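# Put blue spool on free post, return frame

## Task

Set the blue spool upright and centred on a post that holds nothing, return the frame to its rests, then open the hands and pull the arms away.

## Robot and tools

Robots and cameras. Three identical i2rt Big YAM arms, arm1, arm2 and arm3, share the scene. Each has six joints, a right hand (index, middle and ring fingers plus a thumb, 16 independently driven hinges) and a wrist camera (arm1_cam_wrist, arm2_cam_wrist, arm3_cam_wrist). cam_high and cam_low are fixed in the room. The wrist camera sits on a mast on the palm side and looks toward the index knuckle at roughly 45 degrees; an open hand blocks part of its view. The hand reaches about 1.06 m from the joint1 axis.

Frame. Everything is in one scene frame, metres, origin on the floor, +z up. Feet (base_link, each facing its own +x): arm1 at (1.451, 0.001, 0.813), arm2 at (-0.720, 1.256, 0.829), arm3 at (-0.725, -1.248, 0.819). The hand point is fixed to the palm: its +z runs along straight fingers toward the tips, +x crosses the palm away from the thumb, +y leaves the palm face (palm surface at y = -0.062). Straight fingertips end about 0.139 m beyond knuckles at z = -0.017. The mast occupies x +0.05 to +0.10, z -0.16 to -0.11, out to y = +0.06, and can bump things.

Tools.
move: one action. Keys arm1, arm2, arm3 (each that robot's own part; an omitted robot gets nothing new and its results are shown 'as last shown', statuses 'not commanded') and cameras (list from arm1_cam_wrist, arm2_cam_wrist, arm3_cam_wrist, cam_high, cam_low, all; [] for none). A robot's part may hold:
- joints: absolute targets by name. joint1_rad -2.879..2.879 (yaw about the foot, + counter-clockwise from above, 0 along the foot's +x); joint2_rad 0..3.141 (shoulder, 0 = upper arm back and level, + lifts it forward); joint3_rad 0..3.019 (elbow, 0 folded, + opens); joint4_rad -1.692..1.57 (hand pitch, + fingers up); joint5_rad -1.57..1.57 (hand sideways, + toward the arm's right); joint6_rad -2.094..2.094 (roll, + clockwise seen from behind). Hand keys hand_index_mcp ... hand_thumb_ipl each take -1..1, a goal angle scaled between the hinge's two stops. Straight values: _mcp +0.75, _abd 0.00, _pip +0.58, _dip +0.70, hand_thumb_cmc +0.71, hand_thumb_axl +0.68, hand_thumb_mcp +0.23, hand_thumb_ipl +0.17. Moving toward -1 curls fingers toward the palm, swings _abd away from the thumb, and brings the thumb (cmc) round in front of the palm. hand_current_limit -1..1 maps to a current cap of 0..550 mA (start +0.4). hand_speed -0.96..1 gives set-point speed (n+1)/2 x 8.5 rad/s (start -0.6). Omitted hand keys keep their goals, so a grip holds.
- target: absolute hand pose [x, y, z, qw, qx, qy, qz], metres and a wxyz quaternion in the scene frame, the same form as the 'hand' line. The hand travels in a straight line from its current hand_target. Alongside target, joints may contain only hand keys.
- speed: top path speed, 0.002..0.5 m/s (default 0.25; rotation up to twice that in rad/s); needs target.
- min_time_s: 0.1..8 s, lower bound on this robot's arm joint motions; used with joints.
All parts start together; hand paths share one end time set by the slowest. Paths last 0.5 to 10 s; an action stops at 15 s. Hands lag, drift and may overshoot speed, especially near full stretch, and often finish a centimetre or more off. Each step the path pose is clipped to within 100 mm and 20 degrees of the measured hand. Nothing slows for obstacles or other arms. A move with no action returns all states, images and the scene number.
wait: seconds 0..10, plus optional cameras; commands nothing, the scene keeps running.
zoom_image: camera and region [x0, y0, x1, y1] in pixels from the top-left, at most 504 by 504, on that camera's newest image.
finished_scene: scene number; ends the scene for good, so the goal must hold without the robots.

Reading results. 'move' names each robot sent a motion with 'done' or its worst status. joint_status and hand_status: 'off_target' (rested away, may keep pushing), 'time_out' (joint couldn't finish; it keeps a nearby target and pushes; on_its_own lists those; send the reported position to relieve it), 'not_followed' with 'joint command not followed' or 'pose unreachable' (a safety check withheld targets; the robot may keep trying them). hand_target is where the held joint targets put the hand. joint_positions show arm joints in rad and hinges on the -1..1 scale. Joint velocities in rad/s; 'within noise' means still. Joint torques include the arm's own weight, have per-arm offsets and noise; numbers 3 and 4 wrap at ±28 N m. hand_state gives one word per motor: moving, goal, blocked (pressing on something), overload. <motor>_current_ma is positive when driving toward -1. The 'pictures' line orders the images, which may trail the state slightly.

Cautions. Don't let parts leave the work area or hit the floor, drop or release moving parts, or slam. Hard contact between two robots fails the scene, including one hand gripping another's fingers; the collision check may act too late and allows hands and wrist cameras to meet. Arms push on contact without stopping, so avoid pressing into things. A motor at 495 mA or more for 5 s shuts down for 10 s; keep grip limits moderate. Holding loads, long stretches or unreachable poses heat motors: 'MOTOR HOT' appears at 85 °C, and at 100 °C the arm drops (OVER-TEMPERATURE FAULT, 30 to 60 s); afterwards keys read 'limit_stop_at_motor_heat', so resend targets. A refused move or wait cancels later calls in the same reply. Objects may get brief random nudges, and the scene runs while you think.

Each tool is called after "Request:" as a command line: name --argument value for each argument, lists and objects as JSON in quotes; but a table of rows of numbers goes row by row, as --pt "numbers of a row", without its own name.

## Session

Request:
move

Request:
zoom_image --camera "cam_high" --region '[320, 180, 600, 400]'

Request:
zoom_image --camera "cam_low" --region '[340, 200, 540, 370]'

Scene clock: 0.00 s.
Joint torques (N m): no reading
Motor temperatures (°C): arm1=[21 26 25 22 23 22] | arm2=[23 27 22 24 25 23] | arm3=[28 27 26 21 23 26]
Heat: arm1: hottest joint2_rad 26 °C; arm2: hottest joint2_rad 27 °C; arm3: hottest joint1_rad 28 °C.
Joint velocities: within noise
arm1.joint_positions: joint1_rad=+0.282 joint2_rad=+0.636 joint3_rad=+1.412 joint4_rad=-1.326 joint5_rad=-0.104 joint6_rad=+1.054 hand_index_mcp=+0.753 hand_index_abd=+0.000 hand_index_pip=+0.577 hand_index_dip=+0.696 hand_middle_mcp=+0.753 hand_middle_abd=+0.000 hand_middle_pip=+0.577 hand_middle_dip=+0.696 hand_ring_mcp=+0.753 hand_ring_abd=+0.000 hand_ring_pip=+0.577 hand_ring_dip=+0.696 hand_thumb_cmc=+0.714 hand_thumb_axl=+0.677 hand_thumb_mcp=+0.226 hand_thumb_ipl=+0.168 hand_current_limit=+0.400 hand_speed=-0.600
arm1.joint_status: not commanded
arm1.hand_state: goal,goal,goal,goal,goal,goal,goal,goal,goal,goal,goal,goal,goal,goal,goal,goal
arm1.index_mcp_current_ma: 0
arm1.index_abd_current_ma: 0
arm1.index_pip_current_ma: 0
arm1.index_dip_current_ma: 0
arm1.middle_mcp_current_ma: 0
arm1.middle_abd_current_ma: 0
arm1.middle_pip_current_ma: 0
arm1.middle_dip_current_ma: 0
arm1.ring_mcp_current_ma: 0
arm1.ring_abd_current_ma: 0
arm1.ring_pip_current_ma: 0
arm1.ring_dip_current_ma: 0
arm1.thumb_cmc_current_ma: 0
arm1.thumb_axl_current_ma: 0
arm1.thumb_mcp_current_ma: 0
arm1.thumb_ipl_current_ma: 0
arm1.hand_goal_index_mcp: 0.754
arm1.hand_goal_index_abd: 0.000
arm1.hand_goal_index_pip: 0.576
arm1.hand_goal_index_dip: 0.696
arm1.hand_goal_middle_mcp: 0.754
arm1.hand_goal_middle_abd: 0.000
arm1.hand_goal_middle_pip: 0.576
arm1.hand_goal_middle_dip: 0.696
arm1.hand_goal_ring_mcp: 0.754
arm1.hand_goal_ring_abd: 0.000
arm1.hand_goal_ring_pip: 0.576
arm1.hand_goal_ring_dip: 0.696
arm1.hand_goal_thumb_cmc: 0.714
arm1.hand_goal_thumb_axl: 0.678
arm1.hand_goal_thumb_mcp: 0.226
arm1.hand_goal_thumb_ipl: 0.168
arm1.hand: x=+1.1805 y=-0.0077 z=+1.3747 quat_wxyz=(+0.491, +0.372, -0.788, +0.004) (m; scene frame)
arm1.hand_target: x=+1.1832 y=-0.0066 z=+1.3864 quat_wxyz=(+0.502, +0.370, -0.782, +0.002) (m; scene frame)
arm1.hand_status: not commanded
arm2.joint_positions: joint1_rad=-0.370 joint2_rad=+0.644 joint3_rad=+1.408 joint4_rad=-1.392 joint5_rad=-0.107 joint6_rad=+1.119 hand_index_mcp=+0.753 hand_index_abd=+0.000 hand_index_pip=+0.577 hand_index_dip=+0.696 hand_middle_mcp=+0.753 hand_middle_abd=+0.000 hand_middle_pip=+0.577 hand_middle_dip=+0.696 hand_ring_mcp=+0.753 hand_ring_abd=+0.000 hand_ring_pip=+0.577 hand_ring_dip=+0.696 hand_thumb_cmc=+0.714 hand_thumb_axl=+0.677 hand_thumb_mcp=+0.226 hand_thumb_ipl=+0.168 hand_current_limit=+0.400 hand_speed=-0.600
arm2.joint_status: not commanded
arm2.hand_state: goal,goal,goal,goal,goal,goal,goal,goal,goal,goal,goal,goal,goal,goal,goal,goal
arm2.index_mcp_current_ma: 0
arm2.index_abd_current_ma: 0
arm2.index_pip_current_ma: 0
arm2.index_dip_current_ma: 0
arm2.middle_mcp_current_ma: 0
arm2.middle_abd_current_ma: 0
arm2.middle_pip_current_ma: 0
arm2.middle_dip_current_ma: 0
arm2.ring_mcp_current_ma: 0
arm2.ring_abd_current_ma: 0
arm2.ring_pip_current_ma: 0
arm2.ring_dip_current_ma: 0
arm2.thumb_cmc_current_ma: 0
arm2.thumb_axl_current_ma: 0
arm2.thumb_mcp_current_ma: 0
arm2.thumb_ipl_current_ma: 0
arm2.hand_goal_index_mcp: 0.754
arm2.hand_goal_index_abd: 0.000
arm2.hand_goal_index_pip: 0.576
arm2.hand_goal_index_dip: 0.696
arm2.hand_goal_middle_mcp: 0.754
arm2.hand_goal_middle_abd: 0.000
arm2.hand_goal_middle_pip: 0.576
arm2.hand_goal_middle_dip: 0.696
arm2.hand_goal_ring_mcp: 0.754
arm2.hand_goal_ring_abd: 0.000
arm2.hand_goal_ring_pip: 0.576
arm2.hand_goal_ring_dip: 0.696
arm2.hand_goal_thumb_cmc: 0.714
arm2.hand_goal_thumb_axl: 0.678
arm2.hand_goal_thumb_mcp: 0.226
arm2.hand_goal_thumb_ipl: 0.168
arm2.hand: x=-0.7531 y=+0.9927 z=+1.3667 quat_wxyz=(+0.333, +0.798, -0.397, +0.307) (m; scene frame)
arm2.hand_target: x=-0.7536 y=+0.9952 z=+1.3822 quat_wxyz=(+0.346, +0.791, -0.392, +0.316) (m; scene frame)
arm2.hand_status: not commanded
arm3.joint_positions: joint1_rad=-0.224 joint2_rad=+0.612 joint3_rad=+1.403 joint4_rad=-1.145 joint5_rad=-0.019 joint6_rad=+1.051 hand_index_mcp=+0.753 hand_index_abd=+0.000 hand_index_pip=+0.577 hand_index_dip=+0.696 hand_middle_mcp=+0.753 hand_middle_abd=+0.000 hand_middle_pip=+0.577 hand_middle_dip=+0.696 hand_ring_mcp=+0.753 hand_ring_abd=+0.000 hand_ring_pip=+0.577 hand_ring_dip=+0.696 hand_thumb_cmc=+0.714 hand_thumb_axl=+0.677 hand_thumb_mcp=+0.226 hand_thumb_ipl=+0.168 hand_current_limit=+0.400 hand_speed=-0.600
arm3.joint_status: not commanded
arm3.hand_state: goal,goal,goal,goal,goal,goal,goal,goal,goal,goal,goal,goal,goal,goal,goal,goal
arm3.index_mcp_current_ma: 0
arm3.index_abd_current_ma: 0
arm3.index_pip_current_ma: 0
arm3.index_dip_current_ma: 0
arm3.middle_mcp_current_ma: 0
arm3.middle_abd_current_ma: 0
arm3.middle_pip_current_ma: 0
arm3.middle_dip_current_ma: 0
arm3.ring_mcp_current_ma: 0
arm3.ring_abd_current_ma: 0
arm3.ring_pip_current_ma: 0
arm3.ring_dip_current_ma: 0
arm3.thumb_cmc_current_ma: 0
arm3.thumb_axl_current_ma: 0
arm3.thumb_mcp_current_ma: 0
arm3.thumb_ipl_current_ma: 0
arm3.hand_goal_index_mcp: 0.754
arm3.hand_goal_index_abd: 0.000
arm3.hand_goal_index_pip: 0.576
arm3.hand_goal_index_dip: 0.696
arm3.hand_goal_middle_mcp: 0.754
arm3.hand_goal_middle_abd: 0.000
arm3.hand_goal_middle_pip: 0.576
arm3.hand_goal_middle_dip: 0.696
arm3.hand_goal_ring_mcp: 0.754
arm3.hand_goal_ring_abd: 0.000
arm3.hand_goal_ring_pip: 0.576
arm3.hand_goal_ring_dip: 0.696
arm3.hand_goal_thumb_cmc: 0.714
arm3.hand_goal_thumb_axl: 0.678
arm3.hand_goal_thumb_mcp: 0.226
arm3.hand_goal_thumb_ipl: 0.168
arm3.hand: x=-0.4829 y=-1.1188 z=+1.4288 quat_wxyz=(-0.085, +0.647, +0.505, +0.564) (m; scene frame)
arm3.hand_target: x=-0.4861 y=-1.1220 z=+1.4419 quat_wxyz=(-0.086, +0.641, +0.500, +0.576) (m; scene frame)
arm3.hand_status: not commanded
pictures: arm1_cam_wrist, arm2_cam_wrist, arm3_cam_wrist, cam_high, cam_low
Images, in order (width x height): arm1_cam_wrist 672x504, arm2_cam_wrist 672x504, arm3_cam_wrist 672x504, cam_high 896x504, cam_low 896x504.

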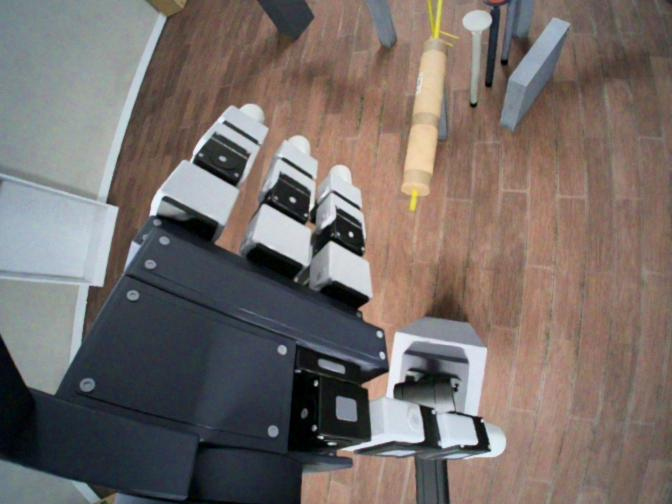

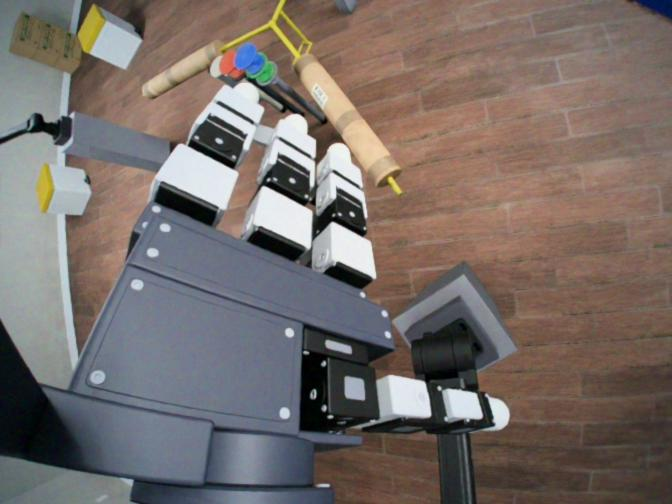

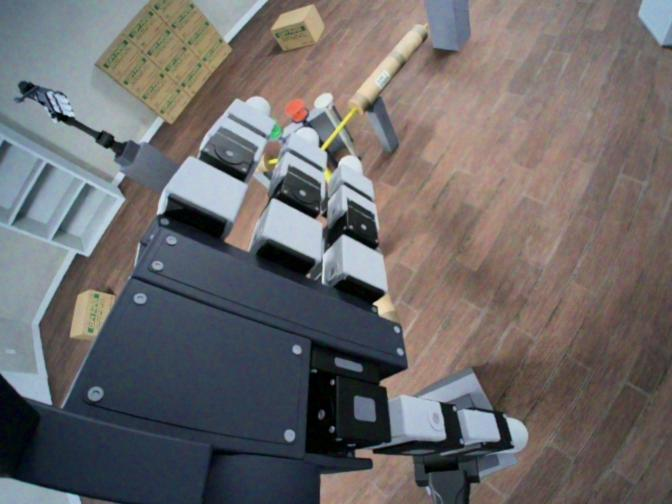

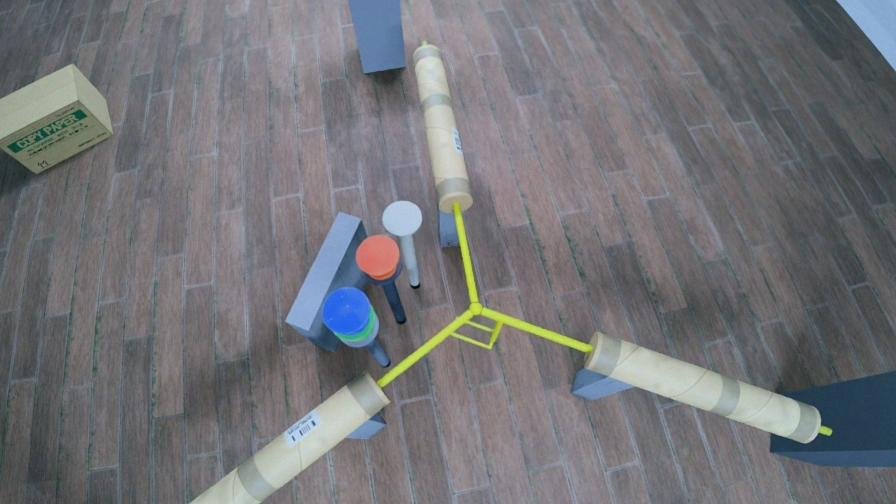

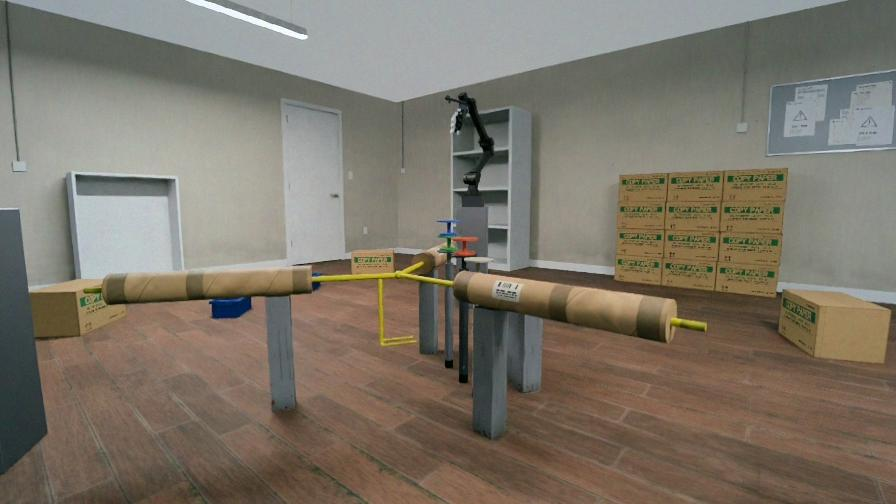

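Scaled by 1.800 from the camera's 896x504 image, which has a finer 1280x720 frame.

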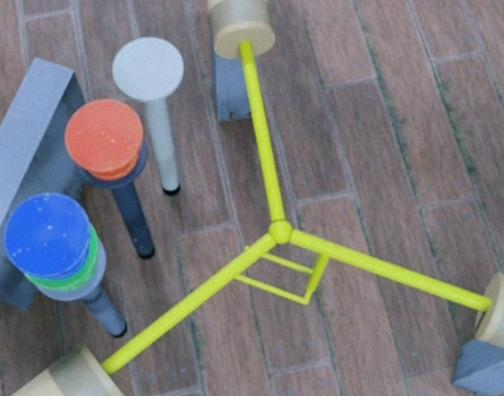

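Scaled by 2.520 from the camera's 896x504 image, which has a finer 1280x720 frame.

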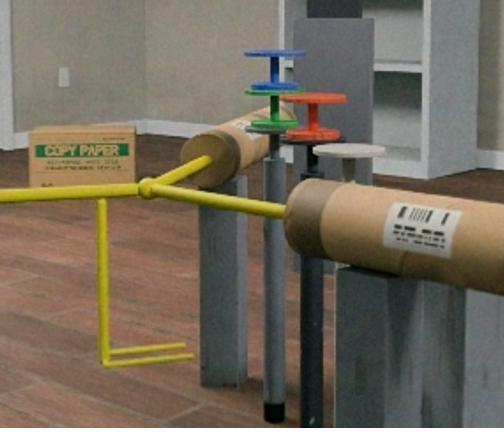

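Request:
zoom_image --camera "cam_high" --region '[440, 295, 520, 365]'

Request:
zoom_image --camera "cam_high" --region '[310, 190, 430, 380]'

Request:
zoom_image --camera "cam_low" --region '[365, 260, 425, 360]'

Request:
zoom_image --camera "cam_low" --region '[425, 200, 505, 280]'

Scaled by 6.300 from the camera's 896x504 image, which has a finer 1280x720 frame.

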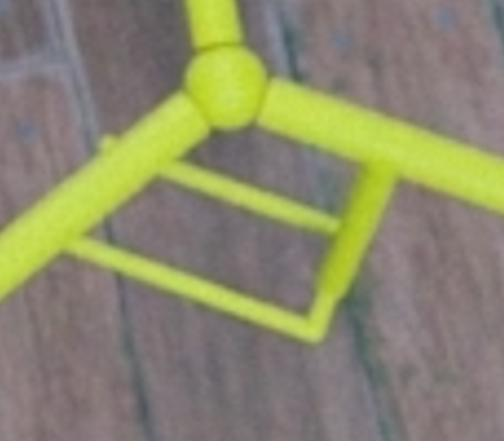

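Scaled by 2.653 from the camera's 896x504 image, which has a finer 1280x720 frame.

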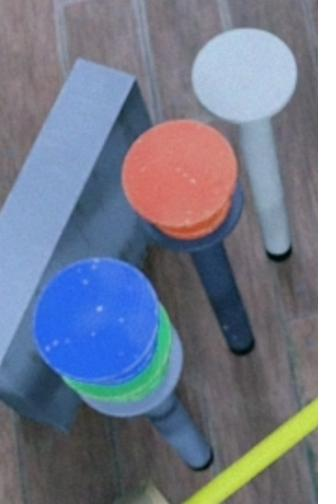

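Scaled by 5.040 from the camera's 896x504 image, which has a finer 1280x720 frame.

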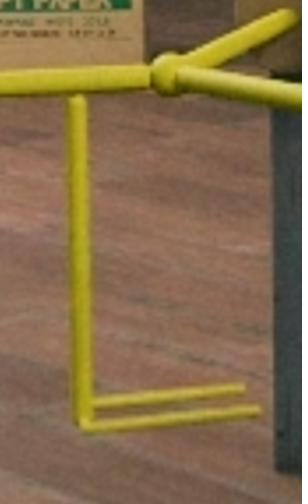

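Scaled by 6.300 from the camera's 896x504 image, which has a finer 1280x720 frame.

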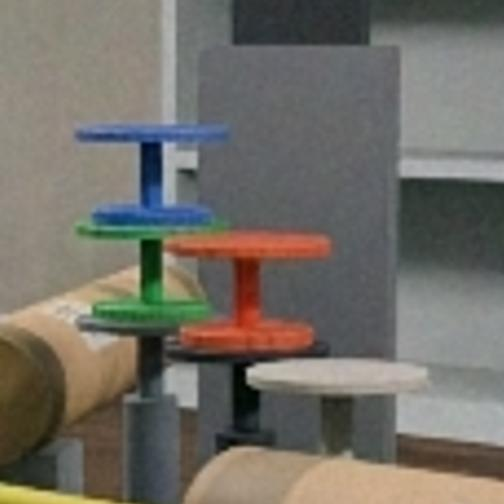

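Request:
move --arm1 '{"joints":{"joint1_rad":0.6,"joint2_rad":2.5,"joint3_rad":1.4,"joint4_rad":-0.47,"joint5_rad":0.6,"joint6_rad":1.5},"min_time_s":3}' --arm2 '{"joints":{"joint1_rad":0.5,"joint2_rad":2.5,"joint3_rad":1.4,"joint4_rad":-0.47,"joint5_rad":0.6,"joint6_rad":1.5},"min_time_s":3}' --arm3 '{"joints":{"joint1_rad":-0.6,"joint2_rad":2.5,"joint3_rad":1.4,"joint4_rad":-0.47,"joint5_rad":-0.6,"joint6_rad":-1.5},"min_time_s":3}' --cameras '["cam_high","cam_low"]'

Scene clock: 9.53 s.
Joint torques (N m): arm1=[0.85 -18.49 3.49 0.21 0.52 0.05] | arm2=[-0.79 -20.48 3.77 0.5 0.79 0.04] | arm3=[-1.49 -21.48 3.99 0.23 -0.94 -0.08]
Motor temperatures (°C): arm1=[21 26 26 22 23 22] | arm2=[23 28 24 24 25 23] | arm3=[28 27 26 22 23 26]
Heat: arm1: hottest joint2_rad 26 °C; arm2: hottest joint2_rad 28 °C; arm3: hottest joint1_rad 28 °C.
move: arm1 done; arm2 done; arm3 done
Joint velocities: within noise
arm1.joint_positions: joint1_rad=+0.603 joint2_rad=+2.488 joint3_rad=+1.406 joint4_rad=-0.479 joint5_rad=+0.599 joint6_rad=+1.485 hand_index_mcp=+0.757 hand_index_abd=-0.003 hand_index_pip=+0.574 hand_index_dip=+0.694 hand_middle_mcp=+0.757 hand_middle_abd=+0.000 hand_middle_pip=+0.577 hand_middle_dip=+0.696 hand_ring_mcp=+0.757 hand_ring_abd=+0.001 hand_ring_pip=+0.577 hand_ring_dip=+0.696 hand_thumb_cmc=+0.718 hand_thumb_axl=+0.677 hand_thumb_mcp=+0.224 hand_thumb_ipl=+0.168 hand_current_limit=+0.400 hand_speed=-0.600
arm1.joint_status: all done
arm1.hand_state: goal,goal,goal,goal,goal,goal,goal,goal,goal,goal,goal,goal,goal,goal,goal,goal
arm1.index_mcp_current_ma: 2
arm1.index_abd_current_ma: -1
arm1.index_pip_current_ma: -1
arm1.index_dip_current_ma: -1
arm1.middle_mcp_current_ma: 1
arm1.middle_abd_current_ma: 0
arm1.middle_pip_current_ma: 0
arm1.middle_dip_current_ma: 0
arm1.ring_mcp_current_ma: 1
arm1.ring_abd_current_ma: 0
arm1.ring_pip_current_ma: 0
arm1.ring_dip_current_ma: 0
arm1.thumb_cmc_current_ma: 2
arm1.thumb_axl_current_ma: 0
arm1.thumb_mcp_current_ma: -2
arm1.thumb_ipl_current_ma: 0
arm1.hand_goal_index_mcp: 0.754
arm1.hand_goal_index_abd: 0.000
arm1.hand_goal_index_pip: 0.576
arm1.hand_goal_index_dip: 0.696
arm1.hand_goal_middle_mcp: 0.754
arm1.hand_goal_middle_abd: 0.000
arm1.hand_goal_middle_pip: 0.576
arm1.hand_goal_middle_dip: 0.696
arm1.hand_goal_ring_mcp: 0.754
arm1.hand_goal_ring_abd: 0.000
arm1.hand_goal_ring_pip: 0.576
arm1.hand_goal_ring_dip: 0.696
arm1.hand_goal_thumb_cmc: 0.714
arm1.hand_goal_thumb_axl: 0.678
arm1.hand_goal_thumb_mcp: 0.226
arm1.hand_goal_thumb_ipl: 0.168
arm1.hand: x=+0.9258 y=-0.1811 z=+0.6139 quat_wxyz=(+0.085, +0.337, -0.896, -0.275) (m; scene frame)
arm1.hand_target: x=+0.9309 y=-0.1757 z=+0.6066 quat_wxyz=(+0.083, +0.330, -0.899, -0.276) (m; scene frame)
arm1.hand_status: not commanded
arm2.joint_positions: joint1_rad=+0.504 joint2_rad=+2.519 joint3_rad=+1.389 joint4_rad=-0.478 joint5_rad=+0.596 joint6_rad=+1.485 hand_index_mcp=+0.757 hand_index_abd=+0.001 hand_index_pip=+0.577 hand_index_dip=+0.696 hand_middle_mcp=+0.757 hand_middle_abd=+0.001 hand_middle_pip=+0.577 hand_middle_dip=+0.696 hand_ring_mcp=+0.757 hand_ring_abd=+0.001 hand_ring_pip=+0.577 hand_ring_dip=+0.696 hand_thumb_cmc=+0.717 hand_thumb_axl=+0.677 hand_thumb_mcp=+0.224 hand_thumb_ipl=+0.168 hand_current_limit=+0.400 hand_speed=-0.600
arm2.joint_status: all done
arm2.hand_state: goal,goal,goal,goal,goal,goal,goal,goal,goal,goal,goal,goal,goal,goal,goal,goal
arm2.index_mcp_current_ma: 1
arm2.index_abd_current_ma: 0
arm2.index_pip_current_ma: 0
arm2.index_dip_current_ma: 0
arm2.middle_mcp_current_ma: 1
arm2.middle_abd_current_ma: 0
arm2.middle_pip_current_ma: 0
arm2.middle_dip_current_ma: 0
arm2.ring_mcp_current_ma: 1
arm2.ring_abd_current_ma: 0
arm2.ring_pip_current_ma: 0
arm2.ring_dip_current_ma: 0
arm2.thumb_cmc_current_ma: 1
arm2.thumb_axl_current_ma: 0
arm2.thumb_mcp_current_ma: -1
arm2.thumb_ipl_current_ma: 0
arm2.hand_goal_index_mcp: 0.754
arm2.hand_goal_index_abd: 0.000
arm2.hand_goal_index_pip: 0.576
arm2.hand_goal_index_dip: 0.696
arm2.hand_goal_middle_mcp: 0.754
arm2.hand_goal_middle_abd: 0.000
arm2.hand_goal_middle_pip: 0.576
arm2.hand_goal_middle_dip: 0.696
arm2.hand_goal_ring_mcp: 0.754
arm2.hand_goal_ring_abd: 0.000
arm2.hand_goal_ring_pip: 0.576
arm2.hand_goal_ring_dip: 0.696
arm2.hand_goal_thumb_cmc: 0.714
arm2.hand_goal_thumb_axl: 0.678
arm2.hand_goal_thumb_mcp: 0.226
arm2.hand_goal_thumb_ipl: 0.168
arm2.hand: x=-0.3724 y=+0.8458 z=+0.6105 quat_wxyz=(+0.269, +0.933, -0.215, -0.107) (m; scene frame)
arm2.hand_target: x=-0.3638 y=+0.8378 z=+0.6219 quat_wxyz=(+0.277, +0.929, -0.230, -0.089) (m; scene frame)
arm2.hand_status: not commanded
arm3.joint_positions: joint1_rad=-0.592 joint2_rad=+2.503 joint3_rad=+1.393 joint4_rad=-0.478 joint5_rad=-0.598 joint6_rad=-1.482 hand_index_mcp=+0.757 hand_index_abd=+0.001 hand_index_pip=+0.577 hand_index_dip=+0.696 hand_middle_mcp=+0.757 hand_middle_abd=+0.001 hand_middle_pip=+0.577 hand_middle_dip=+0.696 hand_ring_mcp=+0.757 hand_ring_abd=+0.001 hand_ring_pip=+0.577 hand_ring_dip=+0.696 hand_thumb_cmc=+0.718 hand_thumb_axl=+0.677 hand_thumb_mcp=+0.224 hand_thumb_ipl=+0.168 hand_current_limit=+0.400 hand_speed=-0.600
arm3.joint_status: all done
arm3.hand_state: goal,goal,goal,goal,goal,goal,goal,goal,goal,goal,goal,goal,goal,goal,goal,goal
arm3.index_mcp_current_ma: 5
arm3.index_abd_current_ma: 1
arm3.index_pip_current_ma: 1
arm3.index_dip_current_ma: 0
arm3.middle_mcp_current_ma: 5
arm3.middle_abd_current_ma: 1
arm3.middle_pip_current_ma: 1
arm3.middle_dip_current_ma: 0
arm3.ring_mcp_current_ma: 5
arm3.ring_abd_current_ma: 1
arm3.ring_pip_current_ma: 1
arm3.ring_dip_current_ma: 0
arm3.thumb_cmc_current_ma: 7
arm3.thumb_axl_current_ma: -1
arm3.thumb_mcp_current_ma: -5
arm3.thumb_ipl_current_ma: 0
arm3.hand_goal_index_mcp: 0.754
arm3.hand_goal_index_abd: 0.000
arm3.hand_goal_index_pip: 0.576
arm3.hand_goal_index_dip: 0.696
arm3.hand_goal_middle_mcp: 0.754
arm3.hand_goal_middle_abd: 0.000
arm3.hand_goal_middle_pip: 0.576
arm3.hand_goal_middle_dip: 0.696
arm3.hand_goal_ring_mcp: 0.754
arm3.hand_goal_ring_abd: 0.000
arm3.hand_goal_ring_pip: 0.576
arm3.hand_goal_ring_dip: 0.696
arm3.hand_goal_thumb_cmc: 0.714
arm3.hand_goal_thumb_axl: 0.678
arm3.hand_goal_thumb_mcp: 0.226
arm3.hand_goal_thumb_ipl: 0.168
arm3.hand: x=-0.2795 y=-0.8659 z=+0.6064 quat_wxyz=(-0.083, -0.156, +0.943, +0.282) (m; scene frame)
arm3.hand_target: x=-0.2730 y=-0.8669 z=+0.6102 quat_wxyz=(-0.071, -0.164, +0.941, +0.286) (m; scene frame)
arm3.hand_status: not commanded
pictures: cam_high, cam_low
Images, in order (width x height): cam_high 896x504, cam_low 896x504.

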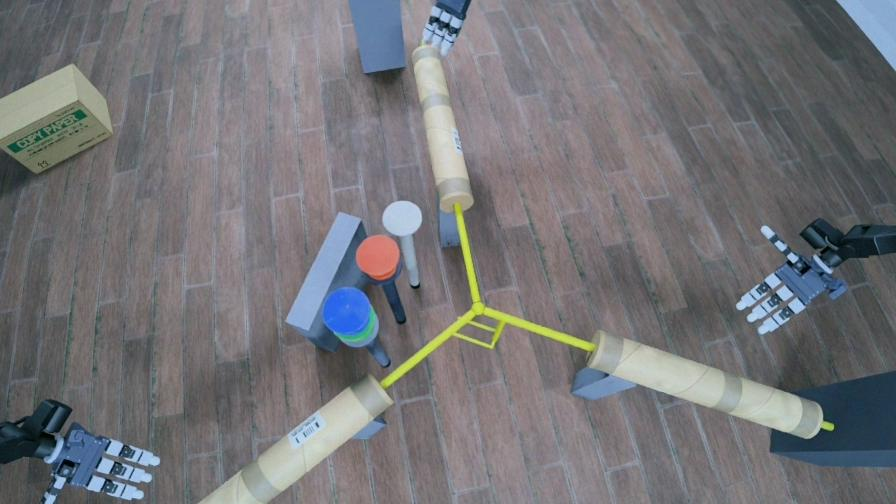

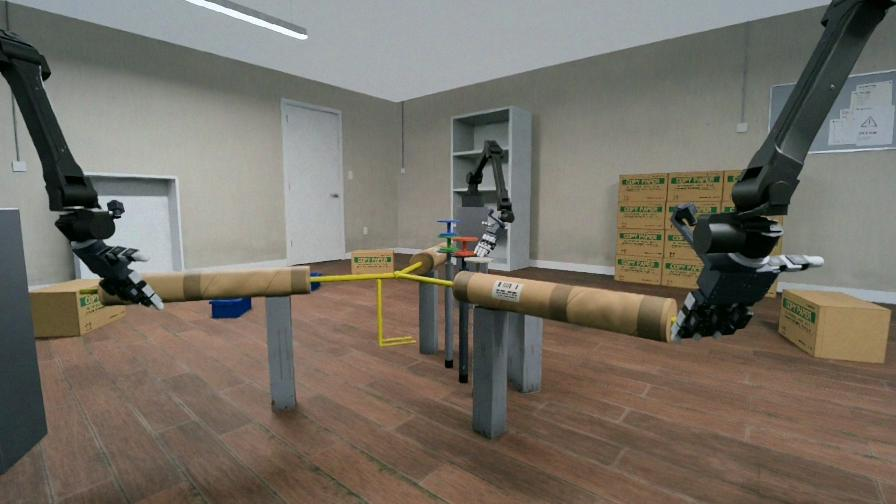

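Request:
move --arm1 '{"target":[0.90,-0.29,0.58,-0.0131,-0.0416,0.9528,0.3005],"speed":0.2}' --arm2 '{"target":[-0.3938,0.7147,0.56,-0.2668,-0.8459,0.4404,0.1389],"speed":0.2}' --arm3 '{"target":[-0.456,-0.8543,0.56,-0.1443,-0.4576,0.8367,0.2639],"speed":0.2}'

Request:
move --arm1 '{"target":[0.639,-0.235,0.493,-0.0131,-0.0416,0.9528,0.3005],"speed":0.25}' --arm2 '{"target":[-0.4027,0.7101,0.493,-0.2668,-0.8459,0.4404,0.1389],"speed":0.2}' --arm3 '{"target":[-0.4649,-0.8486,0.493,-0.1443,-0.4576,0.8367,0.2639],"speed":0.2}' --cameras '["cam_high","cam_low"]'

Request:
zoom_image --camera "cam_high" --region '[400, 40, 520, 180]'

Request:
zoom_image --camera "cam_high" --region '[600, 300, 860, 500]'

Request:
zoom_image --camera "cam_high" --region '[80, 350, 400, 504]'

Scene clock: 12.57 s.
Joint torques (N m): arm1=[1.96 -22.3 10.81 -1.07 0.24 0.1] | arm2=[-1.03 -22.01 7.47 -0.59 0.74 0.04] | arm3=[-0.5 -18.84 2.15 -0.8 -0.72 -0.08]
Motor temperatures (°C): arm1=[21 26 26 22 23 22] | arm2=[23 28 25 24 25 23] | arm3=[28 27 26 22 23 26]
Heat: arm1: hottest joint2_rad 26 °C; arm2: hottest joint2_rad 28 °C; arm3: hottest joint1_rad 28 °C.
move: arm1 off_target; arm2 off_target; arm3 off_target
Joint velocities: within noise
arm1.joint_positions: joint1_rad=+0.656 joint2_rad=+2.886 joint3_rad=+2.277 joint4_rad=-1.261 joint5_rad=+0.483 joint6_rad=+2.078 hand_index_mcp=+0.757 hand_index_abd=-0.003 hand_index_pip=+0.574 hand_index_dip=+0.694 hand_middle_mcp=+0.757 hand_middle_abd=+0.000 hand_middle_pip=+0.577 hand_middle_dip=+0.696 hand_ring_mcp=+0.757 hand_ring_abd=+0.001 hand_ring_pip=+0.577 hand_ring_dip=+0.696 hand_thumb_cmc=+0.718 hand_thumb_axl=+0.677 hand_thumb_mcp=+0.224 hand_thumb_ipl=+0.168 hand_current_limit=+0.400 hand_speed=-0.600
arm1.joint_status: not commanded
arm1.hand_state: goal,goal,goal,goal,goal,goal,goal,goal,goal,goal,goal,goal,goal,goal,goal,goal
arm1.index_mcp_current_ma: 2
arm1.index_abd_current_ma: -1
arm1.index_pip_current_ma: -1
arm1.index_dip_current_ma: -1
arm1.middle_mcp_current_ma: 1
arm1.middle_abd_current_ma: 0
arm1.middle_pip_current_ma: 0
arm1.middle_dip_current_ma: 0
arm1.ring_mcp_current_ma: 1
arm1.ring_abd_current_ma: 0
arm1.ring_pip_current_ma: 0
arm1.ring_dip_current_ma: 0
arm1.thumb_cmc_current_ma: 2
arm1.thumb_axl_current_ma: 0
arm1.thumb_mcp_current_ma: -2
arm1.thumb_ipl_current_ma: 0
arm1.hand_goal_index_mcp: 0.754
arm1.hand_goal_index_abd: 0.000
arm1.hand_goal_index_pip: 0.576
arm1.hand_goal_index_dip: 0.696
arm1.hand_goal_middle_mcp: 0.754
arm1.hand_goal_middle_abd: 0.000
arm1.hand_goal_middle_pip: 0.576
arm1.hand_goal_middle_dip: 0.696
arm1.hand_goal_ring_mcp: 0.754
arm1.hand_goal_ring_abd: 0.000
arm1.hand_goal_ring_pip: 0.576
arm1.hand_goal_ring_dip: 0.696
arm1.hand_goal_thumb_cmc: 0.714
arm1.hand_goal_thumb_axl: 0.678
arm1.hand_goal_thumb_mcp: 0.226
arm1.hand_goal_thumb_ipl: 0.168
arm1.hand: x=+0.9012 y=-0.2806 z=+0.5852 quat_wxyz=(+0.012, +0.124, -0.955, -0.269) (m; scene frame)
arm1.hand_target: x=+0.9001 y=-0.2894 z=+0.5802 quat_wxyz=(+0.018, +0.120, -0.956, -0.266) (m; scene frame)
arm1.hand_status: off_target (0.011 m and 10.1 deg from the pose sent, 0.117 m and 35.7 deg at the start; a joint's target at an end of its range on 40 of 79 steps)
arm2.joint_positions: joint1_rad=+0.284 joint2_rad=+2.857 joint3_rad=+2.041 joint4_rad=-0.902 joint5_rad=+0.605 joint6_rad=+1.784 hand_index_mcp=+0.757 hand_index_abd=+0.001 hand_index_pip=+0.577 hand_index_dip=+0.696 hand_middle_mcp=+0.757 hand_middle_abd=+0.001 hand_middle_pip=+0.577 hand_middle_dip=+0.696 hand_ring_mcp=+0.757 hand_ring_abd=+0.001 hand_ring_pip=+0.577 hand_ring_dip=+0.696 hand_thumb_cmc=+0.717 hand_thumb_axl=+0.677 hand_thumb_mcp=+0.224 hand_thumb_ipl=+0.168 hand_current_limit=+0.400 hand_speed=-0.600
arm2.joint_status: not commanded
arm2.hand_state: goal,goal,goal,goal,goal,goal,goal,goal,goal,goal,goal,goal,goal,goal,goal,goal
arm2.index_mcp_current_ma: 1
arm2.index_abd_current_ma: 0
arm2.index_pip_current_ma: 0
arm2.index_dip_current_ma: 0
arm2.middle_mcp_current_ma: 1
arm2.middle_abd_current_ma: 0
arm2.middle_pip_current_ma: 0
arm2.middle_dip_current_ma: 0
arm2.ring_mcp_current_ma: 1
arm2.ring_abd_current_ma: 0
arm2.ring_pip_current_ma: 0
arm2.ring_dip_current_ma: 0
arm2.thumb_cmc_current_ma: 1
arm2.thumb_axl_current_ma: 0
arm2.thumb_mcp_current_ma: -1
arm2.thumb_ipl_current_ma: 0
arm2.hand_goal_index_mcp: 0.754
arm2.hand_goal_index_abd: 0.000
arm2.hand_goal_index_pip: 0.576
arm2.hand_goal_index_dip: 0.696
arm2.hand_goal_middle_mcp: 0.754
arm2.hand_goal_middle_abd: 0.000
arm2.hand_goal_middle_pip: 0.576
arm2.hand_goal_middle_dip: 0.696
arm2.hand_goal_ring_mcp: 0.754
arm2.hand_goal_ring_abd: 0.000
arm2.hand_goal_ring_pip: 0.576
arm2.hand_goal_ring_dip: 0.696
arm2.hand_goal_thumb_cmc: 0.714
arm2.hand_goal_thumb_axl: 0.678
arm2.hand_goal_thumb_mcp: 0.226
arm2.hand_goal_thumb_ipl: 0.168
arm2.hand: x=-0.4009 y=+0.7222 z=+0.5558 quat_wxyz=(+0.262, +0.851, -0.431, -0.149) (m; scene frame)
arm2.hand_target: x=-0.3940 y=+0.7149 z=+0.5602 quat_wxyz=(+0.267, +0.846, -0.440, -0.139) (m; scene frame)
arm2.hand_status: off_target (0.011 m and 1.8 deg from the pose sent, 0.142 m and 28.0 deg at the start)
arm3.joint_positions: joint1_rad=-0.404 joint2_rad=+2.584 joint3_rad=+1.374 joint4_rad=-0.586 joint5_rad=-0.565 joint6_rad=-2.011 hand_index_mcp=+0.757 hand_index_abd=+0.001 hand_index_pip=+0.577 hand_index_dip=+0.696 hand_middle_mcp=+0.757 hand_middle_abd=+0.001 hand_middle_pip=+0.577 hand_middle_dip=+0.696 hand_ring_mcp=+0.757 hand_ring_abd=+0.001 hand_ring_pip=+0.577 hand_ring_dip=+0.696 hand_thumb_cmc=+0.718 hand_thumb_axl=+0.677 hand_thumb_mcp=+0.224 hand_thumb_ipl=+0.168 hand_current_limit=+0.400 hand_speed=-0.600
arm3.joint_status: not commanded
arm3.hand_state: goal,goal,goal,goal,goal,goal,goal,goal,goal,goal,goal,goal,goal,goal,goal,goal
arm3.index_mcp_current_ma: 5
arm3.index_abd_current_ma: 1
arm3.index_pip_current_ma: 1
arm3.index_dip_current_ma: 0
arm3.middle_mcp_current_ma: 5
arm3.middle_abd_current_ma: 1
arm3.middle_pip_current_ma: 1
arm3.middle_dip_current_ma: 0
arm3.ring_mcp_current_ma: 5
arm3.ring_abd_current_ma: 1
arm3.ring_pip_current_ma: 1
arm3.ring_dip_current_ma: 0
arm3.thumb_cmc_current_ma: 7
arm3.thumb_axl_current_ma: -1
arm3.thumb_mcp_current_ma: -5
arm3.thumb_ipl_current_ma: 0
arm3.hand_goal_index_mcp: 0.754
arm3.hand_goal_index_abd: 0.000
arm3.hand_goal_index_pip: 0.576
arm3.hand_goal_index_dip: 0.696
arm3.hand_goal_middle_mcp: 0.754
arm3.hand_goal_middle_abd: 0.000
arm3.hand_goal_middle_pip: 0.576
arm3.hand_goal_middle_dip: 0.696
arm3.hand_goal_ring_mcp: 0.754
arm3.hand_goal_ring_abd: 0.000
arm3.hand_goal_ring_pip: 0.576
arm3.hand_goal_ring_dip: 0.696
arm3.hand_goal_thumb_cmc: 0.714
arm3.hand_goal_thumb_axl: 0.678
arm3.hand_goal_thumb_mcp: 0.226
arm3.hand_goal_thumb_ipl: 0.168
arm3.hand: x=-0.4440 y=-0.8486 z=+0.5680 quat_wxyz=(-0.132, -0.452, +0.841, +0.266) (m; scene frame)
arm3.hand_target: x=-0.4560 y=-0.8544 z=+0.5603 quat_wxyz=(-0.144, -0.457, +0.837, +0.264) (m; scene frame)
arm3.hand_status: off_target (0.016 m and 1.7 deg from the pose sent, 0.183 m and 37.5 deg at the start)
pictures: none

Scene clock: 15.43 s.
Joint torques (N m): arm1=[0.67 -24.94 8.08 1.44 0.19 -0.25] | arm2=[-0.79 -22.12 7.25 0.01 0.85 -0.13] | arm3=[0.21 -18.73 3.02 -0.24 -0.88 0.13]
Motor temperatures (°C): arm1=[21 26 27 22 23 22] | arm2=[23 29 25 24 25 23] | arm3=[28 27 26 22 23 26]
Heat: arm1: hottest joint3_rad 27 °C; arm2: hottest joint2_rad 29 °C; arm3: hottest joint1_rad 28 °C.
move: arm1 off_target; arm2 off_target; arm3 done
Joint velocities: within noise
arm1.joint_positions: joint1_rad=+0.398 joint2_rad=+3.109 joint3_rad=+2.632 joint4_rad=-0.533 joint5_rad=+0.253 joint6_rad=+1.519 hand_index_mcp=+0.757 hand_index_abd=-0.001 hand_index_pip=+0.574 hand_index_dip=+0.694 hand_middle_mcp=+0.757 hand_middle_abd=+0.000 hand_middle_pip=+0.577 hand_middle_dip=+0.696 hand_ring_mcp=+0.757 hand_ring_abd=+0.001 hand_ring_pip=+0.577 hand_ring_dip=+0.696 hand_thumb_cmc=+0.718 hand_thumb_axl=+0.677 hand_thumb_mcp=+0.224 hand_thumb_ipl=+0.168 hand_current_limit=+0.400 hand_speed=-0.600
arm1.joint_status: not commanded
arm1.hand_state: goal,goal,goal,goal,goal,goal,goal,goal,goal,goal,goal,goal,goal,goal,goal,goal
arm1.index_mcp_current_ma: 2
arm1.index_abd_current_ma: 0
arm1.index_pip_current_ma: -1
arm1.index_dip_current_ma: -1
arm1.middle_mcp_current_ma: 1
arm1.middle_abd_current_ma: 0
arm1.middle_pip_current_ma: 0
arm1.middle_dip_current_ma: 0
arm1.ring_mcp_current_ma: 1
arm1.ring_abd_current_ma: 0
arm1.ring_pip_current_ma: 0
arm1.ring_dip_current_ma: 0
arm1.thumb_cmc_current_ma: 2
arm1.thumb_axl_current_ma: 0
arm1.thumb_mcp_current_ma: -2
arm1.thumb_ipl_current_ma: 0
arm1.hand_goal_index_mcp: 0.754
arm1.hand_goal_index_abd: 0.000
arm1.hand_goal_index_pip: 0.576
arm1.hand_goal_index_dip: 0.696
arm1.hand_goal_middle_mcp: 0.754
arm1.hand_goal_middle_abd: 0.000
arm1.hand_goal_middle_pip: 0.576
arm1.hand_goal_middle_dip: 0.696
arm1.hand_goal_ring_mcp: 0.754
arm1.hand_goal_ring_abd: 0.000
arm1.hand_goal_ring_pip: 0.576
arm1.hand_goal_ring_dip: 0.696
arm1.hand_goal_thumb_cmc: 0.714
arm1.hand_goal_thumb_axl: 0.678
arm1.hand_goal_thumb_mcp: 0.226
arm1.hand_goal_thumb_ipl: 0.168
arm1.hand: x=+0.6336 y=-0.2420 z=+0.5152 quat_wxyz=(+0.291, +0.193, -0.935, -0.059) (m; scene frame)
arm1.hand_target: x=+0.6416 y=-0.2341 z=+0.4949 quat_wxyz=(+0.282, +0.200, -0.936, -0.064) (m; scene frame)
arm1.hand_status: off_target (0.024 m and 46.0 deg from the pose sent, 0.282 m and 10.1 deg at the start; pose on its path clipped on 56 of 86 steps; a joint's target at an end of its range on 72 of 86 steps)
arm2.joint_positions: joint1_rad=+0.275 joint2_rad=+3.020 joint3_rad=+2.184 joint4_rad=-0.890 joint5_rad=+0.605 joint6_rad=+1.784 hand_index_mcp=+0.757 hand_index_abd=+0.001 hand_index_pip=+0.577 hand_index_dip=+0.696 hand_middle_mcp=+0.757 hand_middle_abd=+0.001 hand_middle_pip=+0.577 hand_middle_dip=+0.696 hand_ring_mcp=+0.757 hand_ring_abd=+0.001 hand_ring_pip=+0.577 hand_ring_dip=+0.696 hand_thumb_cmc=+0.717 hand_thumb_axl=+0.677 hand_thumb_mcp=+0.224 hand_thumb_ipl=+0.168 hand_current_limit=+0.400 hand_speed=-0.600
arm2.joint_status: not commanded
arm2.hand_state: goal,goal,goal,goal,goal,goal,goal,goal,goal,goal,goal,goal,goal,goal,goal,goal
arm2.index_mcp_current_ma: 1
arm2.index_abd_current_ma: 0
arm2.index_pip_current_ma: 0
arm2.index_dip_current_ma: 0
arm2.middle_mcp_current_ma: 1
arm2.middle_abd_current_ma: 0
arm2.middle_pip_current_ma: 0
arm2.middle_dip_current_ma: 0
arm2.ring_mcp_current_ma: 1
arm2.ring_abd_current_ma: 0
arm2.ring_pip_current_ma: 0
arm2.ring_dip_current_ma: 0
arm2.thumb_cmc_current_ma: 1
arm2.thumb_axl_current_ma: 0
arm2.thumb_mcp_current_ma: -1
arm2.thumb_ipl_current_ma: 0
arm2.hand_goal_index_mcp: 0.754
arm2.hand_goal_index_abd: 0.000
arm2.hand_goal_index_pip: 0.576
arm2.hand_goal_index_dip: 0.696
arm2.hand_goal_middle_mcp: 0.754
arm2.hand_goal_middle_abd: 0.000
arm2.hand_goal_middle_pip: 0.576
arm2.hand_goal_middle_dip: 0.696
arm2.hand_goal_ring_mcp: 0.754
arm2.hand_goal_ring_abd: 0.000
arm2.hand_goal_ring_pip: 0.576
arm2.hand_goal_ring_dip: 0.696
arm2.hand_goal_thumb_cmc: 0.714
arm2.hand_goal_thumb_axl: 0.678
arm2.hand_goal_thumb_mcp: 0.226
arm2.hand_goal_thumb_ipl: 0.168
arm2.hand: x=-0.4092 y=+0.7235 z=+0.4888 quat_wxyz=(+0.260, +0.849, -0.433, -0.153) (m; scene frame)
arm2.hand_target: x=-0.4029 y=+0.7105 z=+0.4935 quat_wxyz=(+0.267, +0.846, -0.440, -0.139) (m; scene frame)
arm2.hand_status: off_target (0.015 m and 2.0 deg from the pose sent, 0.064 m and 1.8 deg at the start)
arm3.joint_positions: joint1_rad=-0.390 joint2_rad=+2.747 joint3_rad=+1.454 joint4_rad=-0.528 joint5_rad=-0.565 joint6_rad=-2.011 hand_index_mcp=+0.757 hand_index_abd=+0.001 hand_index_pip=+0.577 hand_index_dip=+0.696 hand_middle_mcp=+0.757 hand_middle_abd=+0.001 hand_middle_pip=+0.577 hand_middle_dip=+0.696 hand_ring_mcp=+0.757 hand_ring_abd=+0.001 hand_ring_pip=+0.577 hand_ring_dip=+0.696 hand_thumb_cmc=+0.718 hand_thumb_axl=+0.677 hand_thumb_mcp=+0.224 hand_thumb_ipl=+0.168 hand_current_limit=+0.400 hand_speed=-0.600
arm3.joint_status: not commanded
arm3.hand_state: goal,goal,goal,goal,goal,goal,goal,goal,goal,goal,goal,goal,goal,goal,goal,goal
arm3.index_mcp_current_ma: 5
arm3.index_abd_current_ma: 1
arm3.index_pip_current_ma: 1
arm3.index_dip_current_ma: 0
arm3.middle_mcp_current_ma: 5
arm3.middle_abd_current_ma: 1
arm3.middle_pip_current_ma: 1
arm3.middle_dip_current_ma: 0
arm3.ring_mcp_current_ma: 5
arm3.ring_abd_current_ma: 1
arm3.ring_pip_current_ma: 1
arm3.ring_dip_current_ma: 0
arm3.thumb_cmc_current_ma: 7
arm3.thumb_axl_current_ma: -1
arm3.thumb_mcp_current_ma: -5
arm3.thumb_ipl_current_ma: 0
arm3.hand_goal_index_mcp: 0.754
arm3.hand_goal_index_abd: 0.000
arm3.hand_goal_index_pip: 0.576
arm3.hand_goal_index_dip: 0.696
arm3.hand_goal_middle_mcp: 0.754
arm3.hand_goal_middle_abd: 0.000
arm3.hand_goal_middle_pip: 0.576
arm3.hand_goal_middle_dip: 0.696
arm3.hand_goal_ring_mcp: 0.754
arm3.hand_goal_ring_abd: 0.000
arm3.hand_goal_ring_pip: 0.576
arm3.hand_goal_ring_dip: 0.696
arm3.hand_goal_thumb_cmc: 0.714
arm3.hand_goal_thumb_axl: 0.678
arm3.hand_goal_thumb_mcp: 0.226
arm3.hand_goal_thumb_ipl: 0.168
arm3.hand: x=-0.4626 y=-0.8542 z=+0.4995 quat_wxyz=(-0.146, -0.454, +0.839, +0.264) (m; scene frame)
arm3.hand_target: x=-0.4649 y=-0.8487 z=+0.4933 quat_wxyz=(-0.144, -0.458, +0.837, +0.264) (m; scene frame)
arm3.hand_status: done (0.009 m and 0.5 deg from the pose sent, 0.078 m and 1.7 deg at the start)
pictures: cam_high, cam_low
Images, in order (width x height): cam_high 896x504, cam_low 896x504.

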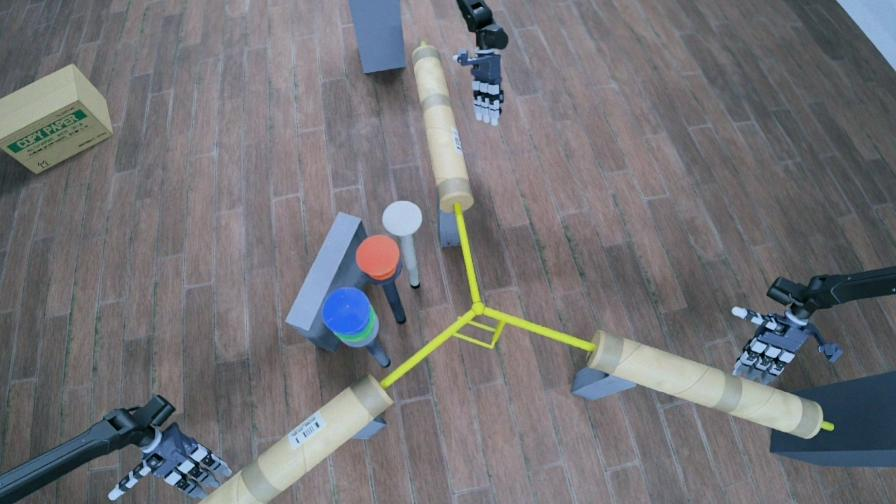

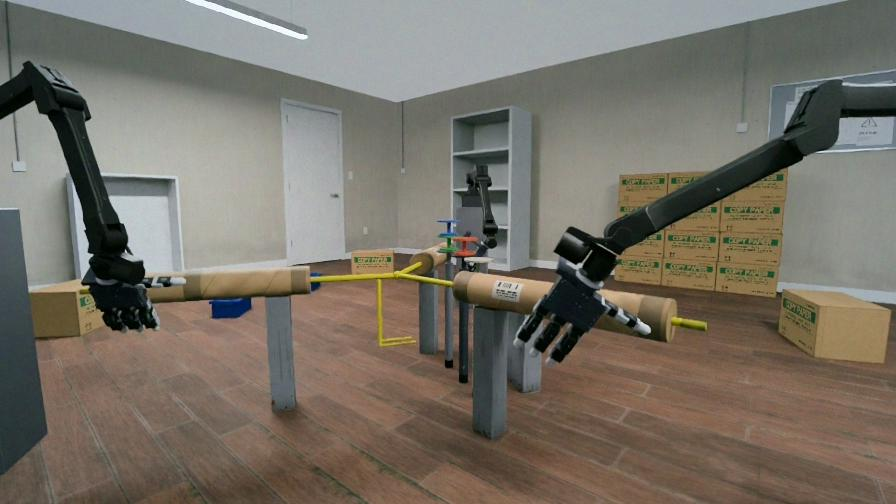

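Scaled by 3.600 from the camera's 896x504 image, which has a finer 1280x720 frame.

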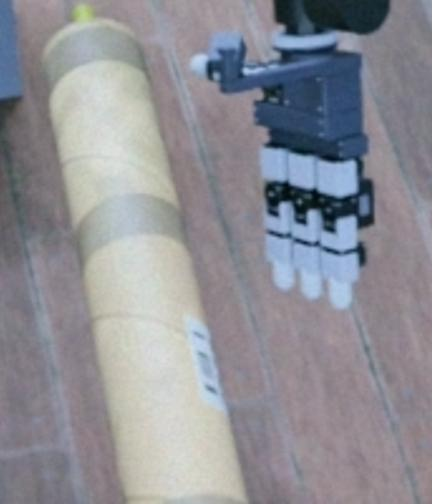

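Scaled by 1.938 from the camera's 896x504 image, which has a finer 1280x720 frame.

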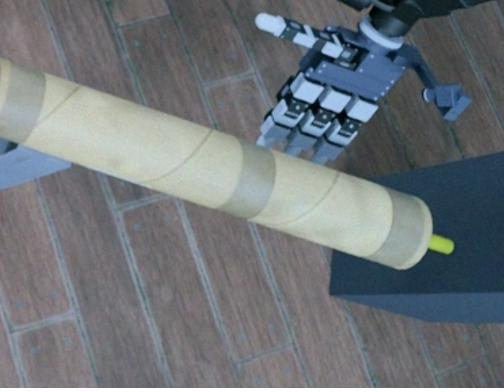

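Scaled by 1.575 from the camera's 896x504 image, which has a finer 1280x720 frame.

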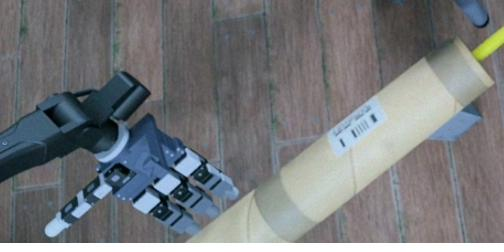

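Request:
move --arm1 '{"target":[0.80,-0.26,0.57,-0.0131,-0.0416,0.9528,0.3005],"speed":0.25}'

Request:
move --arm1 '{"target":[0.7487,-0.2376,0.493,-0.0131,-0.0416,0.9528,0.3005],"speed":0.15}' --cameras '["cam_high","cam_low"]'

Request:
zoom_image --camera "cam_high" --region '[400, 40, 520, 180]'

Scene clock: 18.30 s.
Joint torques (N m): arm1=[1.61 -24.64 13.12 -0.8 0.35 0.08] | arm2=[-0.91 -22.18 7.08 0.06 0.8 -0.14] | arm3=[0.21 -18.84 3.04 -0.13 -0.91 0.13]
Motor temperatures (°C): arm1=[21 27 27 22 23 22] | arm2=[23 30 25 24 25 23] | arm3=[28 27 26 22 24 26]
Heat: arm1: hottest joint2_rad 27 °C; arm2: hottest joint2_rad 30 °C; arm3: hottest joint1_rad 28 °C.
move: arm1 off_target
Joint velocities: within noise
arm1.joint_positions: joint1_rad=+0.545 joint2_rad=+3.109 joint3_rad=+2.734 joint4_rad=-1.329 joint5_rad=+0.532 joint6_rad=+1.993 hand_index_mcp=+0.757 hand_index_abd=-0.001 hand_index_pip=+0.574 hand_index_dip=+0.694 hand_middle_mcp=+0.757 hand_middle_abd=+0.000 hand_middle_pip=+0.577 hand_middle_dip=+0.696 hand_ring_mcp=+0.757 hand_ring_abd=+0.001 hand_ring_pip=+0.577 hand_ring_dip=+0.696 hand_thumb_cmc=+0.718 hand_thumb_axl=+0.677 hand_thumb_mcp=+0.224 hand_thumb_ipl=+0.168 hand_current_limit=+0.400 hand_speed=-0.600
arm1.joint_status: not commanded
arm1.hand_state: goal,goal,goal,goal,goal,goal,goal,goal,goal,goal,goal,goal,goal,goal,goal,goal
arm1.index_mcp_current_ma: 2
arm1.index_abd_current_ma: 0
arm1.index_pip_current_ma: -1
arm1.index_dip_current_ma: -1
arm1.middle_mcp_current_ma: 1
arm1.middle_abd_current_ma: 0
arm1.middle_pip_current_ma: 0
arm1.middle_dip_current_ma: 0
arm1.ring_mcp_current_ma: 1
arm1.ring_abd_current_ma: 0
arm1.ring_pip_current_ma: 0
arm1.ring_dip_current_ma: 0
arm1.thumb_cmc_current_ma: 2
arm1.thumb_axl_current_ma: 0
arm1.thumb_mcp_current_ma: -2
arm1.thumb_ipl_current_ma: 0
arm1.hand_goal_index_mcp: 0.754
arm1.hand_goal_index_abd: 0.000
arm1.hand_goal_index_pip: 0.576
arm1.hand_goal_index_dip: 0.696
arm1.hand_goal_middle_mcp: 0.754
arm1.hand_goal_middle_abd: 0.000
arm1.hand_goal_middle_pip: 0.576
arm1.hand_goal_middle_dip: 0.696
arm1.hand_goal_ring_mcp: 0.754
arm1.hand_goal_ring_abd: 0.000
arm1.hand_goal_ring_pip: 0.576
arm1.hand_goal_ring_dip: 0.696
arm1.hand_goal_thumb_cmc: 0.714
arm1.hand_goal_thumb_axl: 0.678
arm1.hand_goal_thumb_mcp: 0.226
arm1.hand_goal_thumb_ipl: 0.168
arm1.hand: x=+0.8047 y=-0.2512 z=+0.5686 quat_wxyz=(+0.068, +0.094, -0.961, -0.253) (m; scene frame)
arm1.hand_target: x=+0.8012 y=-0.2591 z=+0.5708 quat_wxyz=(+0.080, +0.086, -0.962, -0.246) (m; scene frame)
arm1.hand_status: off_target (0.010 m and 10.3 deg from the pose sent, 0.176 m and 46.0 deg at the start; a joint's target at an end of its range on 66 of 76 steps)
arm2, arm3: as last shown
pictures: none

Scene clock: 20.07 s.
Joint torques (N m): arm1=[1.44 -25.17 7.28 0.5 0.33 -0.3] | arm2=[-1.32 -22.42 7.27 0.08 0.81 -0.12] | arm3=[-0.03 -18.84 3 -0.21 -0.89 0.13]
Motor temperatures (°C): arm1=[21 27 27 22 23 22] | arm2=[23 31 25 24 26 23] | arm3=[28 27 26 22 24 26]
Heat: arm1: hottest joint2_rad 27 °C; arm2: hottest joint2_rad 31 °C; arm3: hottest joint1_rad 28 °C.
move: arm1 off_target
Joint velocities: within noise
arm1.joint_positions: joint1_rad=+0.488 joint2_rad=+3.109 joint3_rad=+2.631 joint4_rad=-0.911 joint5_rad=+0.460 joint6_rad=+1.807 hand_index_mcp=+0.757 hand_index_abd=-0.001 hand_index_pip=+0.574 hand_index_dip=+0.694 hand_middle_mcp=+0.757 hand_middle_abd=+0.000 hand_middle_pip=+0.577 hand_middle_dip=+0.696 hand_ring_mcp=+0.757 hand_ring_abd=+0.001 hand_ring_pip=+0.577 hand_ring_dip=+0.696 hand_thumb_cmc=+0.718 hand_thumb_axl=+0.677 hand_thumb_mcp=+0.224 hand_thumb_ipl=+0.168 hand_current_limit=+0.400 hand_speed=-0.600
arm1.joint_status: not commanded
arm1.hand_state: goal,goal,goal,goal,goal,goal,goal,goal,goal,goal,goal,goal,goal,goal,goal,goal
arm1.index_mcp_current_ma: 2
arm1.index_abd_current_ma: 0
arm1.index_pip_current_ma: -1
arm1.index_dip_current_ma: -1
arm1.middle_mcp_current_ma: 1
arm1.middle_abd_current_ma: 0
arm1.middle_pip_current_ma: 0
arm1.middle_dip_current_ma: 0
arm1.ring_mcp_current_ma: 1
arm1.ring_abd_current_ma: 0
arm1.ring_pip_current_ma: 0
arm1.ring_dip_current_ma: 0
arm1.thumb_cmc_current_ma: 2
arm1.thumb_axl_current_ma: 0
arm1.thumb_mcp_current_ma: -2
arm1.thumb_ipl_current_ma: 0
arm1.hand_goal_index_mcp: 0.754
arm1.hand_goal_index_abd: 0.000
arm1.hand_goal_index_pip: 0.576
arm1.hand_goal_index_dip: 0.696
arm1.hand_goal_middle_mcp: 0.754
arm1.hand_goal_middle_abd: 0.000
arm1.hand_goal_middle_pip: 0.576
arm1.hand_goal_middle_dip: 0.696
arm1.hand_goal_ring_mcp: 0.754
arm1.hand_goal_ring_abd: 0.000
arm1.hand_goal_ring_pip: 0.576
arm1.hand_goal_ring_dip: 0.696
arm1.hand_goal_thumb_cmc: 0.714
arm1.hand_goal_thumb_axl: 0.678
arm1.hand_goal_thumb_mcp: 0.226
arm1.hand_goal_thumb_ipl: 0.168
arm1.hand: x=+0.7419 y=-0.2440 z=+0.5127 quat_wxyz=(+0.165, +0.117, -0.964, -0.170) (m; scene frame)
arm1.hand_target: x=+0.7502 y=-0.2368 z=+0.4944 quat_wxyz=(+0.153, +0.126, -0.964, -0.176) (m; scene frame)
arm1.hand_status: off_target (0.022 m and 24.6 deg from the pose sent, 0.095 m and 10.3 deg at the start; pose on its path clipped on 31 of 53 steps; a joint's target at an end of its range on 52 of 53 steps)
arm2, arm3: as last shown
pictures: cam_high, cam_low
Images, in order (width x height): cam_high 896x504, cam_low 896x504.

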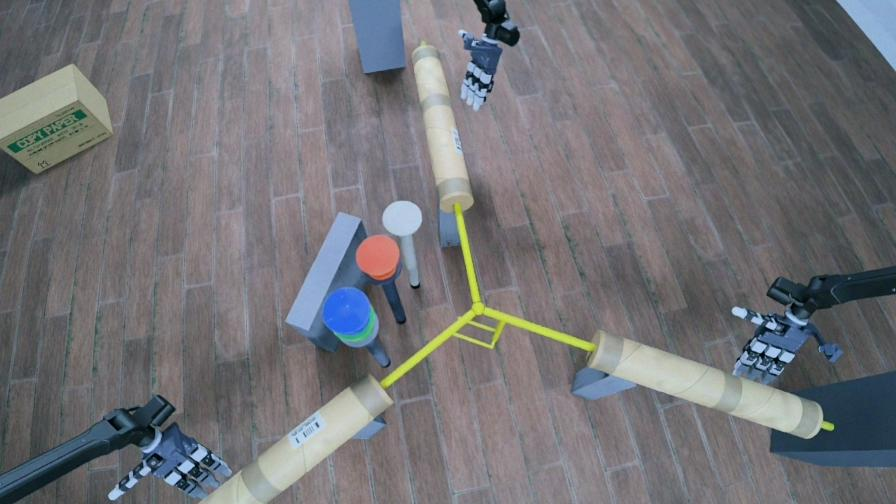

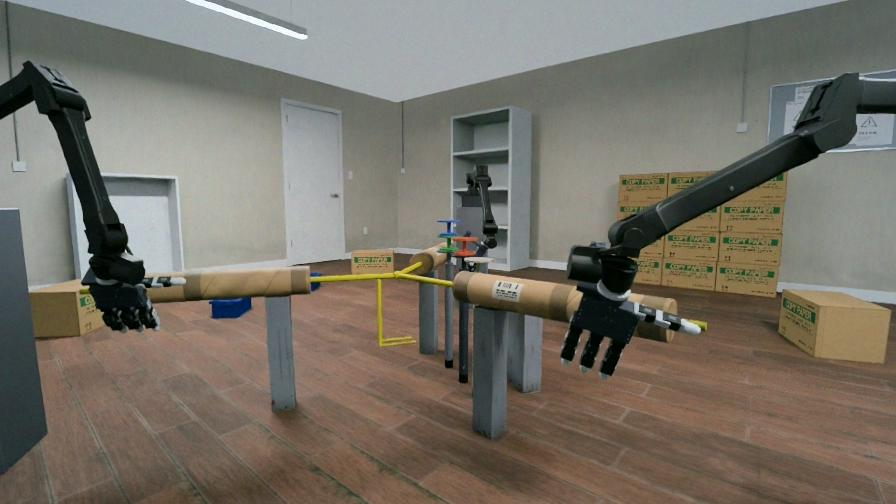

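Scaled by 3.600 from the camera's 896x504 image, which has a finer 1280x720 frame.

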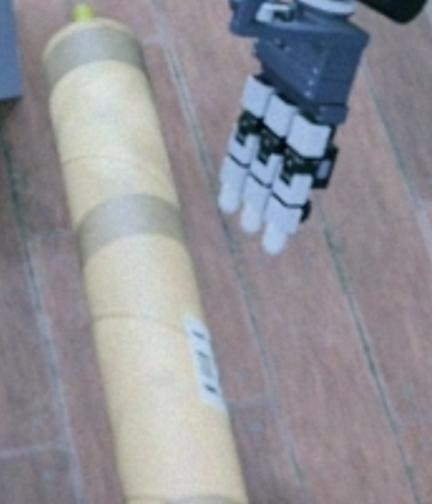

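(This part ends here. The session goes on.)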